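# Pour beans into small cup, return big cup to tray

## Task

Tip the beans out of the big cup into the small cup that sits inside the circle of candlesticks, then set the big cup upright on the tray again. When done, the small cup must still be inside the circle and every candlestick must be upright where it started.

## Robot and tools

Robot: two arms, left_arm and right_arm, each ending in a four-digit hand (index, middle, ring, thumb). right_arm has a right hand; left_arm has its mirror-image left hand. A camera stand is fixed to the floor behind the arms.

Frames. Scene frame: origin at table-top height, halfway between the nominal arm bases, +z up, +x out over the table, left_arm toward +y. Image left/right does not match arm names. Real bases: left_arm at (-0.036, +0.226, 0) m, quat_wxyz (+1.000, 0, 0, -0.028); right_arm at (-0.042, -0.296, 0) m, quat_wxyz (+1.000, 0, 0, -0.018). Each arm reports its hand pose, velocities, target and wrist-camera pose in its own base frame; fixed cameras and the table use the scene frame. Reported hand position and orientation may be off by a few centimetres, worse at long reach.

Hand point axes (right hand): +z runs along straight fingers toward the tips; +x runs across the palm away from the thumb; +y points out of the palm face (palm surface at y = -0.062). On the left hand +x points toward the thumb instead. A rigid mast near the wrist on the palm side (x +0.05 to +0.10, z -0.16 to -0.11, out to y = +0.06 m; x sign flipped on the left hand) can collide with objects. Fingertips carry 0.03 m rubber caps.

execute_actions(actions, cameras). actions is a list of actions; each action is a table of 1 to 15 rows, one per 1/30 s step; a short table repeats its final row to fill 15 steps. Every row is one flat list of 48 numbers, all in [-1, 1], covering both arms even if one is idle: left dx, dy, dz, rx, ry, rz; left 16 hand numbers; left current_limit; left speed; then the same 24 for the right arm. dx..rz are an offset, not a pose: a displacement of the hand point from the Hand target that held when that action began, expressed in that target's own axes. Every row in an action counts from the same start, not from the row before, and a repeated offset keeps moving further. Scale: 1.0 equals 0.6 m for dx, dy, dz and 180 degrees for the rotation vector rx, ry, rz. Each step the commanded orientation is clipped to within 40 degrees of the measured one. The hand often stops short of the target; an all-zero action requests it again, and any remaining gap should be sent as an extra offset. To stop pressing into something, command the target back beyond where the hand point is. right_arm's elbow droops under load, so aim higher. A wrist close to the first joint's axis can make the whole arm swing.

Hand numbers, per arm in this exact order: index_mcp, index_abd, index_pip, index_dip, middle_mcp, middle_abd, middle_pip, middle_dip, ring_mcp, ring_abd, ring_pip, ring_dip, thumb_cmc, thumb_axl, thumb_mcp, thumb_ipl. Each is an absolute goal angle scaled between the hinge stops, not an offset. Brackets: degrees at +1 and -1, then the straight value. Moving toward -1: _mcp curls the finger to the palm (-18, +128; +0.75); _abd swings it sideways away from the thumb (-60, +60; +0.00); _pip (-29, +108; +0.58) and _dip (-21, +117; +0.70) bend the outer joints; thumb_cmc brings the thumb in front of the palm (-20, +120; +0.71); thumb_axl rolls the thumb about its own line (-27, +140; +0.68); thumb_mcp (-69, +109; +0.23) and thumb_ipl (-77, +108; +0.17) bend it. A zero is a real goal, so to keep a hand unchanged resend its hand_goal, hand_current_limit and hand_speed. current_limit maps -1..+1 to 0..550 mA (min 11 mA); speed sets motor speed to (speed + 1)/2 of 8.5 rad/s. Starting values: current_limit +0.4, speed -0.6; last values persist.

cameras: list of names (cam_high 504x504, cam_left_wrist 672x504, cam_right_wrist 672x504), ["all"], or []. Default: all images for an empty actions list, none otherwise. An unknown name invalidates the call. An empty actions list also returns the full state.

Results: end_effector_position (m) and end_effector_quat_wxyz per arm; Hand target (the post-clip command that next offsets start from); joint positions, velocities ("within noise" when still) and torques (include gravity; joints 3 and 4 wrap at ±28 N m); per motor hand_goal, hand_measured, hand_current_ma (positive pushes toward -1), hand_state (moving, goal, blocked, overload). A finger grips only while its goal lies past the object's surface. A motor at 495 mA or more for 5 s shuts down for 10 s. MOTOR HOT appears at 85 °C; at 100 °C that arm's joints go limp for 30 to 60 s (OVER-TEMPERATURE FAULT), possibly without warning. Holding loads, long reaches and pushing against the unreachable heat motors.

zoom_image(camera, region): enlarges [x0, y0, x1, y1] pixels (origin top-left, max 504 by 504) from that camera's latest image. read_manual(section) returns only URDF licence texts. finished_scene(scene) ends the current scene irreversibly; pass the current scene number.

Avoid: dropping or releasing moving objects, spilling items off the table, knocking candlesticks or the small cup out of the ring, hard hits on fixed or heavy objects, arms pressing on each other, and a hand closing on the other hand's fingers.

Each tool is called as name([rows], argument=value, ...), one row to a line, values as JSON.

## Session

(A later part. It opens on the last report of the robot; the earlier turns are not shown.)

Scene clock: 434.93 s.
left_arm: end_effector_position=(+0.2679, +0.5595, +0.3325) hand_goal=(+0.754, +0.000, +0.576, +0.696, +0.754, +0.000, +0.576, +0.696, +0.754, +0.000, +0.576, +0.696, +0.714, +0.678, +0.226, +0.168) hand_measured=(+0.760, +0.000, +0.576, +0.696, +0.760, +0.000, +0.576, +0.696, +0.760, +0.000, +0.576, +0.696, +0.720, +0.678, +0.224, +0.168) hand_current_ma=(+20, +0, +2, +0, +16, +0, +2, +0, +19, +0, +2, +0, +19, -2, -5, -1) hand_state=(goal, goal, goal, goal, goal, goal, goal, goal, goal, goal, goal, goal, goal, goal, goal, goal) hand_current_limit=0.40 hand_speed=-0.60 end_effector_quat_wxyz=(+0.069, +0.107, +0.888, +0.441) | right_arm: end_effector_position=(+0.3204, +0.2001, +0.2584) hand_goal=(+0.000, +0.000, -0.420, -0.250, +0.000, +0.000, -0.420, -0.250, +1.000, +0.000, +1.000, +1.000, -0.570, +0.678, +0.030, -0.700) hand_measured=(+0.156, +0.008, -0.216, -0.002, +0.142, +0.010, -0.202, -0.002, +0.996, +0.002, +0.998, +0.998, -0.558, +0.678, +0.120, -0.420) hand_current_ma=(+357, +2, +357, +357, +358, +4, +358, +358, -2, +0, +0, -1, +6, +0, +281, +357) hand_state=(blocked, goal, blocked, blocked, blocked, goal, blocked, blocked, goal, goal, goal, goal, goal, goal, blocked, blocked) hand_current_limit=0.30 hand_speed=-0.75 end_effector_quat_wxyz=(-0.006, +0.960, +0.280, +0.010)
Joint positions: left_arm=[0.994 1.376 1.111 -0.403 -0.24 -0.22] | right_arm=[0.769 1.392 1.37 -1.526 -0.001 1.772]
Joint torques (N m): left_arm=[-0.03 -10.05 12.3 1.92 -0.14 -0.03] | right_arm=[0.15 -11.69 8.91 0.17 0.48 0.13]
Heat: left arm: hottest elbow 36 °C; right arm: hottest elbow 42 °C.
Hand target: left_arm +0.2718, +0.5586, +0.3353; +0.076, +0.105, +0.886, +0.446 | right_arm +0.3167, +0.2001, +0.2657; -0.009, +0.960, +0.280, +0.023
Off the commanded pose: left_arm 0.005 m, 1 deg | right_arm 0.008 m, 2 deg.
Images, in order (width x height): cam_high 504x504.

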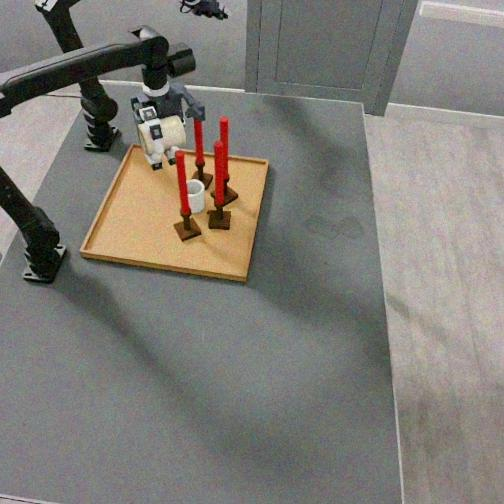

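execute_actions([
  [[0,0,0,0,0,0,0.754,0,0.576,0.696,0.754,0,0.576,0.696,0.754,0,0.576,0.696,0.714,0.678,0.226,0.168,0.4,-0.6,-0.05,0,-0.0026,0,0.0278,0,0.0,0,-0.42,-0.25,0.0,0,-0.42,-0.25,1.0,0,1.0,1.0,-0.57,0.678,0.03,-0.7,0.3,-0.75]],
  [[0,0,0,0,0,0,0.754,0,0.576,0.696,0.754,0,0.576,0.696,0.754,0,0.576,0.696,0.714,0.678,0.226,0.168,0.4,-0.6,-0.0495,0,-0.007,0,0.0278,0,0.0,0,-0.42,-0.25,0.0,0,-0.42,-0.25,1.0,0,1.0,1.0,-0.57,0.678,0.03,-0.7,0.3,-0.75]],
  [[0,0,0,0,0,0,0.754,0,0.576,0.696,0.754,0,0.576,0.696,0.754,0,0.576,0.696,0.714,0.678,0.226,0.168,0.4,-0.6,-0.0487,0,-0.0112,0,0.0333,0,0.0,0,-0.42,-0.25,0.0,0,-0.42,-0.25,1.0,0,1.0,1.0,-0.57,0.678,0.03,-0.7,0.3,-0.75]],
  [[0,0,0,0,0,0,0.754,0,0.576,0.696,0.754,0,0.576,0.696,0.754,0,0.576,0.696,0.714,0.678,0.226,0.168,0.4,-0.6,-0.0476,0,-0.0165,0,0.0389,0,0.0,0,-0.42,-0.25,0.0,0,-0.42,-0.25,1.0,0,1.0,1.0,-0.57,0.678,0.03,-0.7,0.3,-0.75]],
], cameras=["cam_high"])

zoom_image(camera="cam_high", region=[80, 90, 250, 260])

Scene clock: 439.87 s.
left_arm: end_effector_position=(+0.2679, +0.5595, +0.3325) hand_goal=(+0.754, +0.000, +0.576, +0.696, +0.754, +0.000, +0.576, +0.696, +0.754, +0.000, +0.576, +0.696, +0.714, +0.678, +0.226, +0.168) hand_measured=(+0.760, +0.000, +0.576, +0.696, +0.760, +0.000, +0.576, +0.696, +0.760, +0.000, +0.576, +0.696, +0.720, +0.678, +0.224, +0.168) hand_current_ma=(+20, +0, +2, +0, +16, +0, +2, +0, +19, +0, +2, +0, +19, -2, -5, -1) hand_state=(goal, goal, goal, goal, goal, goal, goal, goal, goal, goal, goal, goal, goal, goal, goal, goal) hand_current_limit=0.40 hand_speed=-0.60 end_effector_quat_wxyz=(+0.069, +0.107, +0.888, +0.441) | right_arm: end_effector_position=(+0.2140, +0.1319, +0.2638) hand_goal=(+0.000, +0.000, -0.420, -0.250, +0.000, +0.000, -0.420, -0.250, +1.000, +0.000, +1.000, +1.000, -0.570, +0.678, +0.030, -0.700) hand_measured=(+0.156, +0.006, -0.216, -0.002, +0.142, +0.008, -0.202, -0.002, +0.996, +0.002, +0.998, +0.998, -0.558, +0.678, +0.120, -0.422) hand_current_ma=(+357, +2, +358, +357, +358, +3, +357, +358, -2, +0, +0, -1, +6, +0, +281, +358) hand_state=(blocked, goal, blocked, blocked, blocked, goal, blocked, blocked, goal, goal, goal, goal, goal, goal, blocked, blocked) hand_current_limit=0.30 hand_speed=-0.75 end_effector_quat_wxyz=(-0.060, +0.939, +0.271, +0.204)
Joint positions: left_arm=[0.994 1.376 1.111 -0.403 -0.24 -0.22] | right_arm=[0.955 0.806 0.934 -1.3 0.158 1.931]
Joint torques (N m): left_arm=[0.03 -10.23 12.33 1.89 -0.15 -0.02] | right_arm=[0.15 -1.96 9.76 1.29 0.68 -0.05]
Heat: left arm: hottest elbow 36 °C; right arm: hottest elbow 41 °C.
Hand target: left_arm +0.2718, +0.5586, +0.3353; +0.076, +0.105, +0.886, +0.446 | right_arm +0.2152, +0.1354, +0.2661; -0.064, +0.936, +0.272, +0.214
Off the commanded pose: left_arm 0.005 m, 1 deg | right_arm 0.004 m, 1 deg.
Images, in order (width x height): cam_high 504x504.

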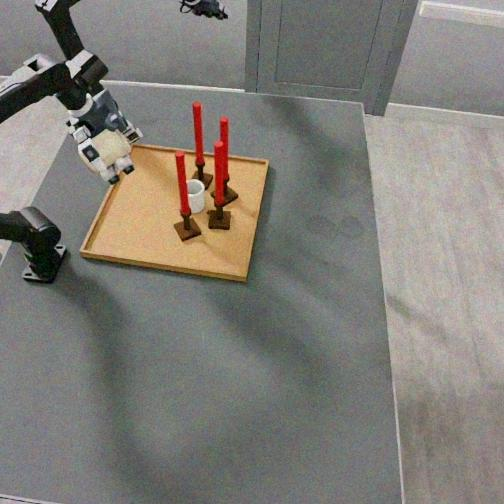

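Scaled by 2.965 from the camera's 504x504 image, which has a finer 720x720 frame.

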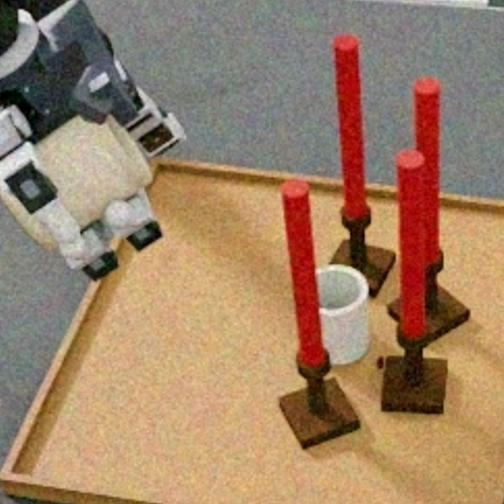

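execute_actions([
  [[0,0,0,0,0,0,0.754,0,0.576,0.696,0.754,0,0.576,0.696,0.754,0,0.576,0.696,0.714,0.678,0.226,0.168,0.4,-0.6,0.0392,-0.0455,0.0189,0.0097,0.051,-0.02,0.0,0,-0.42,-0.25,0.0,0,-0.42,-0.25,1.0,0,1.0,1.0,-0.57,0.678,0.03,-0.7,0.3,-0.75]],
  [[0,0,0,0,0,0,0.754,0,0.576,0.696,0.754,0,0.576,0.696,0.754,0,0.576,0.696,0.714,0.678,0.226,0.168,0.4,-0.6,0.0381,-0.0423,0.0267,0.0127,0.051,-0.0182,0.0,0,-0.42,-0.25,0.0,0,-0.42,-0.25,1.0,0,1.0,1.0,-0.57,0.678,0.03,-0.7,0.3,-0.75]],
  [[0,0,0,0,0,0,0.754,0,0.576,0.696,0.754,0,0.576,0.696,0.754,0,0.576,0.696,0.714,0.678,0.226,0.168,0.4,-0.6,0.0354,-0.039,0.0343,0.0155,0.051,-0.0159,0.0,0,-0.42,-0.25,0.0,0,-0.42,-0.25,1.0,0,1.0,1.0,-0.57,0.678,0.03,-0.7,0.3,-0.75]],
], cameras=["cam_high"])

Scene clock: 446.53 s.
left_arm: end_effector_position=(+0.2679, +0.5595, +0.3325) hand_goal=(+0.754, +0.000, +0.576, +0.696, +0.754, +0.000, +0.576, +0.696, +0.754, +0.000, +0.576, +0.696, +0.714, +0.678, +0.226, +0.168) hand_measured=(+0.760, +0.000, +0.576, +0.696, +0.760, +0.000, +0.576, +0.696, +0.760, +0.000, +0.576, +0.696, +0.720, +0.678, +0.224, +0.168) hand_current_ma=(+20, +0, +2, +0, +16, +0, +2, +0, +19, +0, +2, +0, +19, -2, -5, -1) hand_state=(goal, goal, goal, goal, goal, goal, goal, goal, goal, goal, goal, goal, goal, goal, goal, goal) hand_current_limit=0.40 hand_speed=-0.60 end_effector_quat_wxyz=(+0.069, +0.107, +0.888, +0.441) | right_arm: end_effector_position=(+0.2344, +0.2430, +0.2559) hand_goal=(+0.000, +0.000, -0.420, -0.250, +0.000, +0.000, -0.420, -0.250, +1.000, +0.000, +1.000, +1.000, -0.570, +0.678, +0.030, -0.700) hand_measured=(+0.156, +0.006, -0.216, -0.002, +0.142, +0.008, -0.202, -0.002, +0.994, +0.002, +0.998, +0.998, -0.558, +0.678, +0.120, -0.422) hand_current_ma=(+358, +2, +357, +357, +358, +3, +358, +357, -2, +0, +0, -1, +6, +0, +281, +357) hand_state=(blocked, goal, blocked, blocked, blocked, goal, blocked, blocked, goal, goal, goal, goal, goal, goal, blocked, blocked) hand_current_limit=0.30 hand_speed=-0.75 end_effector_quat_wxyz=(-0.157, +0.838, +0.336, +0.400)
Joint positions: left_arm=[0.994 1.376 1.111 -0.403 -0.24 -0.22] | right_arm=[1.196 0.785 0.747 -0.693 0.337 1.851]
Joint torques (N m): left_arm=[0.21 -10.29 12.36 1.91 -0.14 -0.01] | right_arm=[-0.26 -3.55 10.66 2.4 0.72 -0.43]
Heat: left arm: hottest elbow 36 °C; right arm: hottest elbow 41 °C.
Hand target: left_arm +0.2718, +0.5586, +0.3353; +0.076, +0.105, +0.886, +0.446 | right_arm +0.2373, +0.2464, +0.2660; -0.164, +0.826, +0.340, +0.418
Off the commanded pose: left_arm 0.005 m, 1 deg | right_arm 0.011 m, 3 deg.
Images, in order (width x height): cam_high 504x504.

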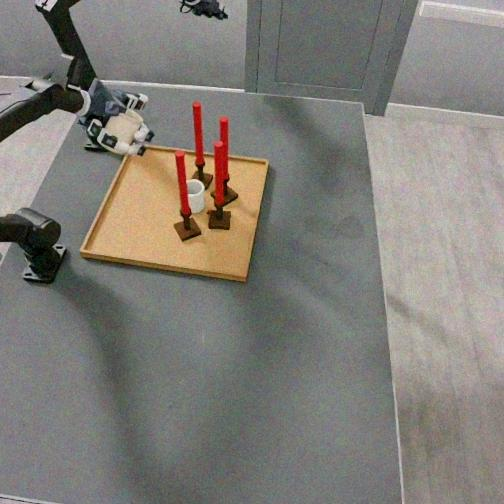

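execute_actions([
  [[0,0,0,0,0,0,0.754,0,0.576,0.696,0.754,0,0.576,0.696,0.754,0,0.576,0.696,0.714,0.678,0.226,0.168,0.4,-0.6,0.0311,-0.0354,0.0417,0.0178,0.051,-0.0133,0.0,0,-0.42,-0.25,0.0,0,-0.42,-0.25,1.0,0,1.0,1.0,-0.57,0.678,0.03,-0.7,0.3,-0.75]],
  [[0,0,0,0,0,0,0.754,0,0.576,0.696,0.754,0,0.576,0.696,0.754,0,0.576,0.696,0.714,0.678,0.226,0.168,0.4,-0.6,0.0251,-0.0318,0.0482,0.0197,0.051,-0.0103,0.0,0,-0.42,-0.25,0.0,0,-0.42,-0.25,1.0,0,1.0,1.0,-0.57,0.678,0.03,-0.7,0.3,-0.75]],
  [[0,0,0,0,0,0,0.754,0,0.576,0.696,0.754,0,0.576,0.696,0.754,0,0.576,0.696,0.714,0.678,0.226,0.168,0.4,-0.6,0.0177,-0.0278,0.0535,0.0211,0.051,-0.007,0.0,0,-0.42,-0.25,0.0,0,-0.42,-0.25,1.0,0,1.0,1.0,-0.57,0.678,0.03,-0.7,0.3,-0.75]],
  [[0,0,0,0,0,0,0.754,0,0.576,0.696,0.754,0,0.576,0.696,0.754,0,0.576,0.696,0.714,0.678,0.226,0.168,0.4,-0.6,0.0093,-0.0238,0.0574,0.0219,0.051,-0.0036,0.0,0,-0.42,-0.25,0.0,0,-0.42,-0.25,1.0,0,1.0,1.0,-0.57,0.678,0.03,-0.7,0.3,-0.75]],
], cameras=["cam_high","cam_right_wrist"])

zoom_image(camera="cam_high", region=[80, 60, 230, 210])

Scene clock: 450.80 s.
left_arm: end_effector_position=(+0.2679, +0.5595, +0.3325) hand_goal=(+0.754, +0.000, +0.576, +0.696, +0.754, +0.000, +0.576, +0.696, +0.754, +0.000, +0.576, +0.696, +0.714, +0.678, +0.226, +0.168) hand_measured=(+0.760, +0.000, +0.576, +0.696, +0.760, +0.000, +0.576, +0.696, +0.760, +0.000, +0.576, +0.696, +0.720, +0.678, +0.224, +0.168) hand_current_ma=(+20, +0, +2, +0, +16, +0, +2, +0, +19, +0, +2, +0, +19, -2, -5, -1) hand_state=(goal, goal, goal, goal, goal, goal, goal, goal, goal, goal, goal, goal, goal, goal, goal, goal) hand_current_limit=0.40 hand_speed=-0.60 end_effector_quat_wxyz=(+0.069, +0.107, +0.888, +0.441) | right_arm: end_effector_position=(+0.2617, +0.3941, +0.2497) hand_goal=(+0.000, +0.000, -0.420, -0.250, +0.000, +0.000, -0.420, -0.250, +1.000, +0.000, +1.000, +1.000, -0.570, +0.678, +0.030, -0.700) hand_measured=(+0.156, +0.006, -0.216, -0.002, +0.142, +0.008, -0.200, -0.002, +0.996, +0.002, +0.998, +0.998, -0.558, +0.678, +0.120, -0.422) hand_current_ma=(+358, +2, +358, +357, +357, +3, +357, +358, -1, +0, +0, -1, +6, +0, +281, +357) hand_state=(blocked, goal, blocked, blocked, blocked, goal, blocked, blocked, goal, goal, goal, goal, goal, goal, blocked, blocked) hand_current_limit=0.30 hand_speed=-0.75 end_effector_quat_wxyz=(-0.344, +0.624, +0.370, +0.596)
Joint positions: left_arm=[0.994 1.376 1.111 -0.403 -0.24 -0.22] | right_arm=[1.226 1.109 0.511 0.545 0.167 1.569]
Joint torques (N m): left_arm=[0.03 -10.23 12.27 1.96 -0.13 -0.03] | right_arm=[-1.08 -5.95 9.91 3.19 -0.1 -0.57]
Heat: left arm: hottest elbow 36 °C; right arm: hottest elbow 40 °C.
Hand target: left_arm +0.2718, +0.5586, +0.3353; +0.076, +0.105, +0.886, +0.446 | right_arm +0.2669, +0.3944, +0.2646; -0.344, +0.606, +0.367, +0.616
Off the commanded pose: left_arm 0.005 m, 1 deg | right_arm 0.016 m, 3 deg.
Images, in order (width x height): cam_high 504x504, cam_right_wrist 672x504.

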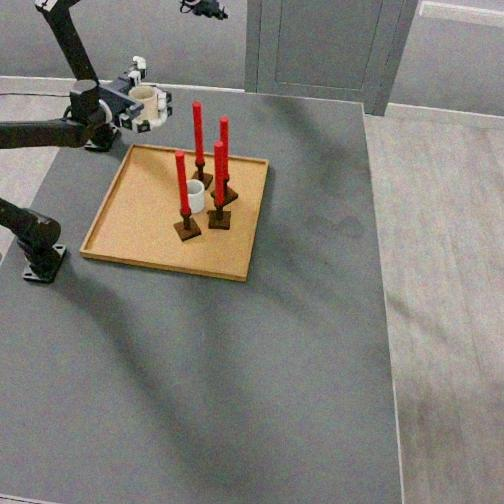

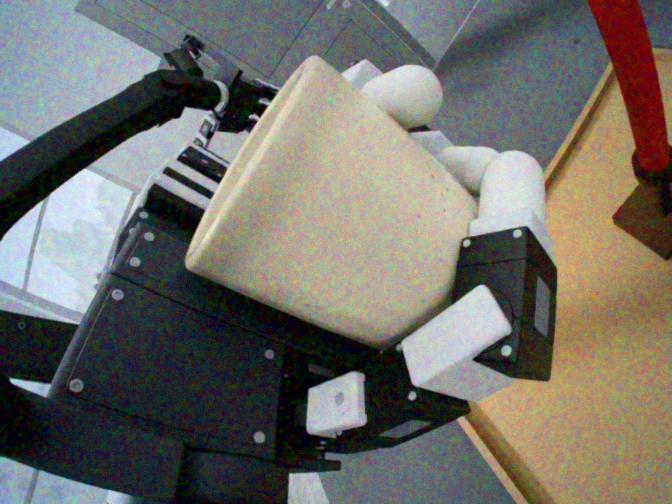

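Scaled by 3.360 from the camera's 504x504 image, which has a finer 720x720 frame.

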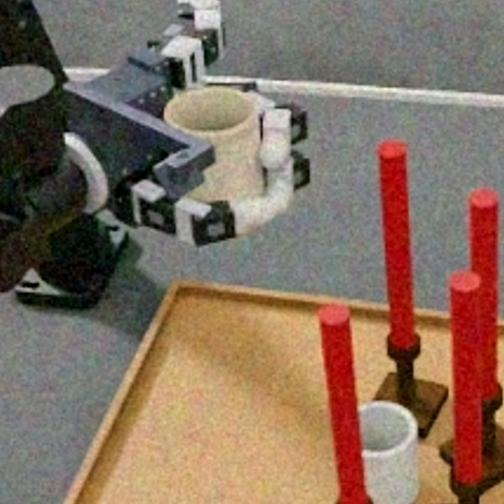

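zoom_image(camera="cam_high", region=[120, 75, 180, 135])

zoom_image(camera="cam_high", region=[165, 160, 245, 240])

Scaled by 8.400 from the camera's 504x504 image, which has a finer 720x720 frame.

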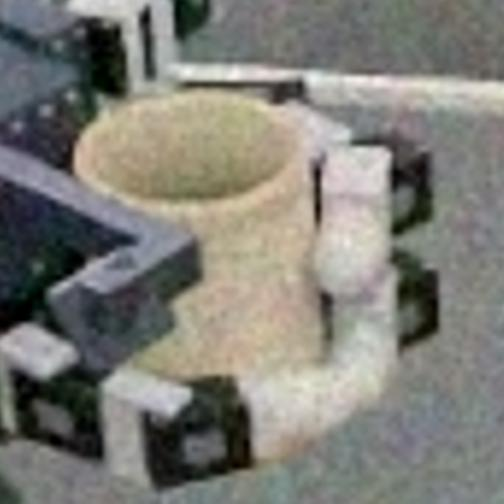

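Scaled by 6.300 from the camera's 504x504 image, which has a finer 720x720 frame.

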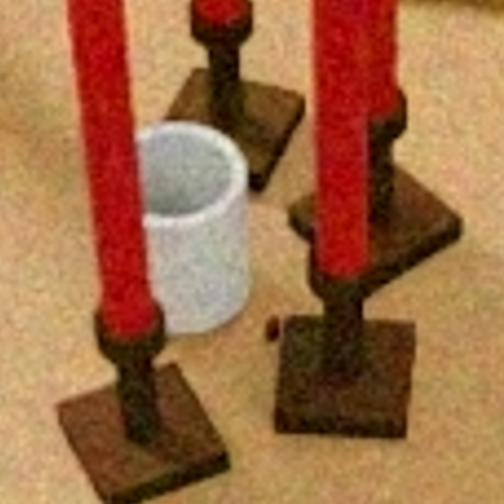

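execute_actions([
  [[0,0,0,0,0,0,0.754,0,0.576,0.696,0.754,0,0.576,0.696,0.754,0,0.576,0.696,0.714,0.678,0.226,0.168,0.4,-0.6,0,0,0,0,0,0.07,0.0,0,-0.42,-0.25,0.0,0,-0.42,-0.25,1.0,0,1.0,1.0,-0.57,0.678,0.03,-0.7,0.3,-0.75]],
  [[0,0,0,0,0,0,0.754,0,0.576,0.696,0.754,0,0.576,0.696,0.754,0,0.576,0.696,0.714,0.678,0.226,0.168,0.4,-0.6,0,0,0,0,0,0.075,0.0,0,-0.42,-0.25,0.0,0,-0.42,-0.25,1.0,0,1.0,1.0,-0.57,0.678,0.03,-0.7,0.3,-0.75]],
], cameras=["cam_high"])

zoom_image(camera="cam_high", region=[110, 70, 190, 150])

Scene clock: 455.03 s.
left_arm: end_effector_position=(+0.2679, +0.5595, +0.3325) hand_goal=(+0.754, +0.000, +0.576, +0.696, +0.754, +0.000, +0.576, +0.696, +0.754, +0.000, +0.576, +0.696, +0.714, +0.678, +0.226, +0.168) hand_measured=(+0.760, +0.000, +0.576, +0.696, +0.760, +0.000, +0.576, +0.696, +0.760, +0.000, +0.576, +0.696, +0.720, +0.678, +0.224, +0.168) hand_current_ma=(+20, +0, +2, +0, +16, +0, +2, +0, +19, +0, +2, +0, +19, -2, -5, -1) hand_state=(goal, goal, goal, goal, goal, goal, goal, goal, goal, goal, goal, goal, goal, goal, goal, goal) hand_current_limit=0.40 hand_speed=-0.60 end_effector_quat_wxyz=(+0.069, +0.107, +0.888, +0.441) | right_arm: end_effector_position=(+0.2580, +0.3836, +0.2165) hand_goal=(+0.000, +0.000, -0.420, -0.250, +0.000, +0.000, -0.420, -0.250, +1.000, +0.000, +1.000, +1.000, -0.570, +0.678, +0.030, -0.700) hand_measured=(+0.156, +0.006, -0.216, -0.002, +0.142, +0.008, -0.200, -0.002, +0.996, +0.002, +0.998, +0.998, -0.558, +0.678, +0.120, -0.422) hand_current_ma=(+357, +2, +358, +358, +357, +3, +357, +357, -1, +0, +0, -1, +6, +0, +281, +358) hand_state=(blocked, goal, blocked, blocked, blocked, goal, blocked, blocked, goal, goal, goal, goal, goal, goal, blocked, blocked) hand_current_limit=0.30 hand_speed=-0.75 end_effector_quat_wxyz=(-0.452, +0.702, +0.235, +0.497)
Joint positions: left_arm=[0.994 1.376 1.111 -0.403 -0.24 -0.22] | right_arm=[1.167 1.056 0.511 0.448 0.106 1.995]
Joint torques (N m): left_arm=[-0.03 -10.05 12.3 1.98 -0.13 -0.02] | right_arm=[-1.2 -7.77 14.52 2 -0.06 -0.28]
Heat: left arm: hottest elbow 36 °C; right arm: hottest elbow 40 °C.
Hand target: left_arm +0.2718, +0.5586, +0.3353; +0.076, +0.105, +0.886, +0.446 | right_arm +0.2669, +0.3944, +0.2647; -0.474, +0.674, +0.221, +0.522
Off the commanded pose: left_arm 0.005 m, 1 deg | right_arm 0.050 m, 5 deg.
Images, in order (width x height): cam_high 504x504.

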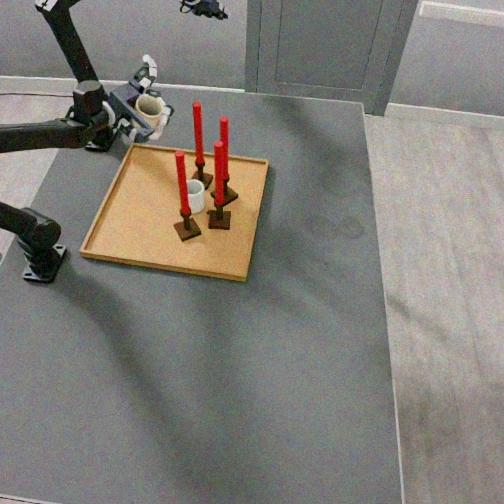

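Scaled by 6.300 from the camera's 504x504 image, which has a finer 720x720 frame.

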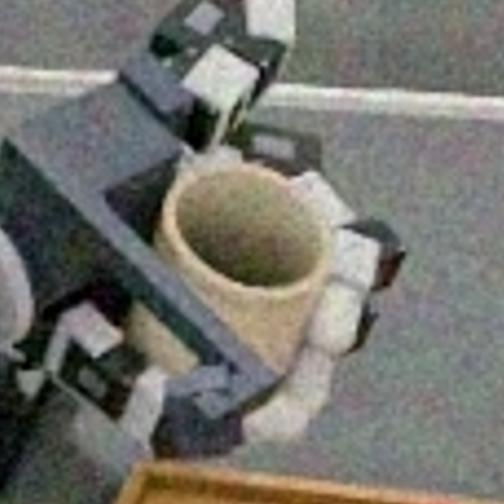

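execute_actions([
  [[0,0,0,0,0,0,0.754,0,0.576,0.696,0.754,0,0.576,0.696,0.754,0,0.576,0.696,0.714,0.678,0.226,0.168,0.4,-0.6,0,0,0,0,0,-0.0725,0.0,0,-0.42,-0.25,0.0,0,-0.42,-0.25,1.0,0,1.0,1.0,-0.57,0.678,0.03,-0.7,0.3,-0.75]],
  [[0,0,0,0,0,0,0.754,0,0.576,0.696,0.754,0,0.576,0.696,0.754,0,0.576,0.696,0.714,0.678,0.226,0.168,0.4,-0.6,-0.015,0,0,0,0,-0.0725,0.0,0,-0.42,-0.25,0.0,0,-0.42,-0.25,1.0,0,1.0,1.0,-0.57,0.678,0.03,-0.7,0.3,-0.75]],
])

Scene clock: 457.83 s.
left_arm: end_effector_position=(+0.2679, +0.5595, +0.3325) hand_goal=(+0.754, +0.000, +0.576, +0.696, +0.754, +0.000, +0.576, +0.696, +0.754, +0.000, +0.576, +0.696, +0.714, +0.678, +0.226, +0.168) hand_measured=(+0.760, +0.000, +0.576, +0.696, +0.760, +0.000, +0.576, +0.696, +0.760, +0.000, +0.576, +0.696, +0.720, +0.678, +0.224, +0.168) hand_current_ma=(+20, +0, +2, +0, +16, +0, +2, +0, +19, +0, +2, +0, +19, -2, -5, -1) hand_state=(goal, goal, goal, goal, goal, goal, goal, goal, goal, goal, goal, goal, goal, goal, goal, goal) hand_current_limit=0.40 hand_speed=-0.60 end_effector_quat_wxyz=(+0.069, +0.107, +0.888, +0.441) | right_arm: end_effector_position=(+0.2659, +0.3920, +0.2434) hand_goal=(+0.000, +0.000, -0.420, -0.250, +0.000, +0.000, -0.420, -0.250, +1.000, +0.000, +1.000, +1.000, -0.570, +0.678, +0.030, -0.700) hand_measured=(+0.156, +0.006, -0.216, -0.002, +0.142, +0.008, -0.200, -0.002, +0.998, +0.002, +0.998, +0.998, -0.558, +0.678, +0.120, -0.422) hand_current_ma=(+358, +2, +357, +357, +357, +3, +357, +357, -1, +0, +0, -1, +6, +0, +281, +358) hand_state=(blocked, goal, blocked, blocked, blocked, goal, blocked, blocked, goal, goal, goal, goal, goal, goal, blocked, blocked) hand_current_limit=0.30 hand_speed=-0.75 end_effector_quat_wxyz=(-0.342, +0.625, +0.365, +0.599)
Joint positions: left_arm=[0.994 1.376 1.111 -0.403 -0.24 -0.22] | right_arm=[1.217 1.129 0.501 0.58 0.17 1.57]
Joint torques (N m): left_arm=[0.03 -10.05 12.33 1.95 -0.14 -0.03] | right_arm=[0.03 -5.95 9.58 3.28 0.02 -0.54]
Heat: left arm: hottest elbow 36 °C; right arm: hottest elbow 40 °C.
Hand target: left_arm +0.2718, +0.5586, +0.3353; +0.076, +0.105, +0.886, +0.446 | right_arm +0.2654, +0.3952, +0.2556; -0.344, +0.607, +0.367, +0.616
Off the commanded pose: left_arm 0.005 m, 1 deg | right_arm 0.013 m, 3 deg.

execute_actions([
  [[0,0,0,0,0,0,0.754,0,0.576,0.696,0.754,0,0.576,0.696,0.754,0,0.576,0.696,0.714,0.678,0.226,0.168,0.4,-0.6,-0.0467,0,0,0,0.01,0,0.0,0,-0.42,-0.25,0.0,0,-0.42,-0.25,1.0,0,1.0,1.0,-0.57,0.678,0.03,-0.7,0.3,-0.75]],
  [[0,0,0,0,0,0,0.754,0,0.576,0.696,0.754,0,0.576,0.696,0.754,0,0.576,0.696,0.714,0.678,0.226,0.168,0.4,-0.6,-0.0467,0,0,0,0.01,0,0.0,0,-0.42,-0.25,0.0,0,-0.42,-0.25,1.0,0,1.0,1.0,-0.57,0.678,0.03,-0.7,0.3,-0.75]],
  [[0,0,0,0,0,0,0.754,0,0.576,0.696,0.754,0,0.576,0.696,0.754,0,0.576,0.696,0.714,0.678,0.226,0.168,0.4,-0.6,-0.0467,0,0,0,0,0,0.0,0,-0.42,-0.25,0.0,0,-0.42,-0.25,1.0,0,1.0,1.0,-0.57,0.678,0.03,-0.7,0.3,-0.75]],
  [[0,0,0,0,0,0,0.754,0,0.576,0.696,0.754,0,0.576,0.696,0.754,0,0.576,0.696,0.714,0.678,0.226,0.168,0.4,-0.6,-0.0467,0,0,0,0,0,0.0,0,-0.42,-0.25,0.0,0,-0.42,-0.25,1.0,0,1.0,1.0,-0.57,0.678,0.03,-0.7,0.3,-0.75]],
], cameras=["cam_high"])

Scene clock: 462.23 s.
left_arm: end_effector_position=(+0.2679, +0.5595, +0.3325) hand_goal=(+0.754, +0.000, +0.576, +0.696, +0.754, +0.000, +0.576, +0.696, +0.754, +0.000, +0.576, +0.696, +0.714, +0.678, +0.226, +0.168) hand_measured=(+0.760, +0.000, +0.576, +0.696, +0.760, +0.000, +0.576, +0.696, +0.760, +0.000, +0.576, +0.696, +0.720, +0.678, +0.224, +0.168) hand_current_ma=(+20, +0, +2, +0, +16, +0, +2, +0, +19, +0, +2, +0, +19, -2, -5, -1) hand_state=(goal, goal, goal, goal, goal, goal, goal, goal, goal, goal, goal, goal, goal, goal, goal, goal) hand_current_limit=0.40 hand_speed=-0.60 end_effector_quat_wxyz=(+0.069, +0.107, +0.888, +0.441) | right_arm: end_effector_position=(+0.2658, +0.3974, +0.1293) hand_goal=(+0.000, +0.000, -0.420, -0.250, +0.000, +0.000, -0.420, -0.250, +1.000, +0.000, +1.000, +1.000, -0.570, +0.678, +0.030, -0.700) hand_measured=(+0.156, +0.006, -0.216, -0.002, +0.142, +0.008, -0.200, -0.002, +0.998, +0.002, +0.998, +0.998, -0.558, +0.678, +0.120, -0.422) hand_current_ma=(+357, +2, +358, +358, +358, +3, +357, +358, -1, +0, +0, -1, +6, +0, +281, +357) hand_state=(blocked, goal, blocked, blocked, blocked, goal, blocked, blocked, goal, goal, goal, goal, goal, goal, blocked, blocked) hand_current_limit=0.30 hand_speed=-0.75 end_effector_quat_wxyz=(-0.356, +0.604, +0.360, +0.615)
Joint positions: left_arm=[0.994 1.376 1.111 -0.403 -0.24 -0.22] | right_arm=[1.216 1.599 0.38 1.23 0.153 1.557]
Joint torques (N m): left_arm=[0.26 -10.23 12.38 1.94 -0.13 -0.02] | right_arm=[-1.14 -8.88 5.6 3.3 -0.09 -0.54]
Heat: left arm: hottest elbow 36 °C; right arm: hottest elbow 39 °C.
Hand target: left_arm +0.2718, +0.5586, +0.3353; +0.076, +0.105, +0.886, +0.446 | right_arm +0.2707, +0.3967, +0.1439; -0.355, +0.587, +0.356, +0.635
Off the commanded pose: left_arm 0.005 m, 1 deg | right_arm 0.015 m, 3 deg.
Images, in order (width x height): cam_high 504x504.

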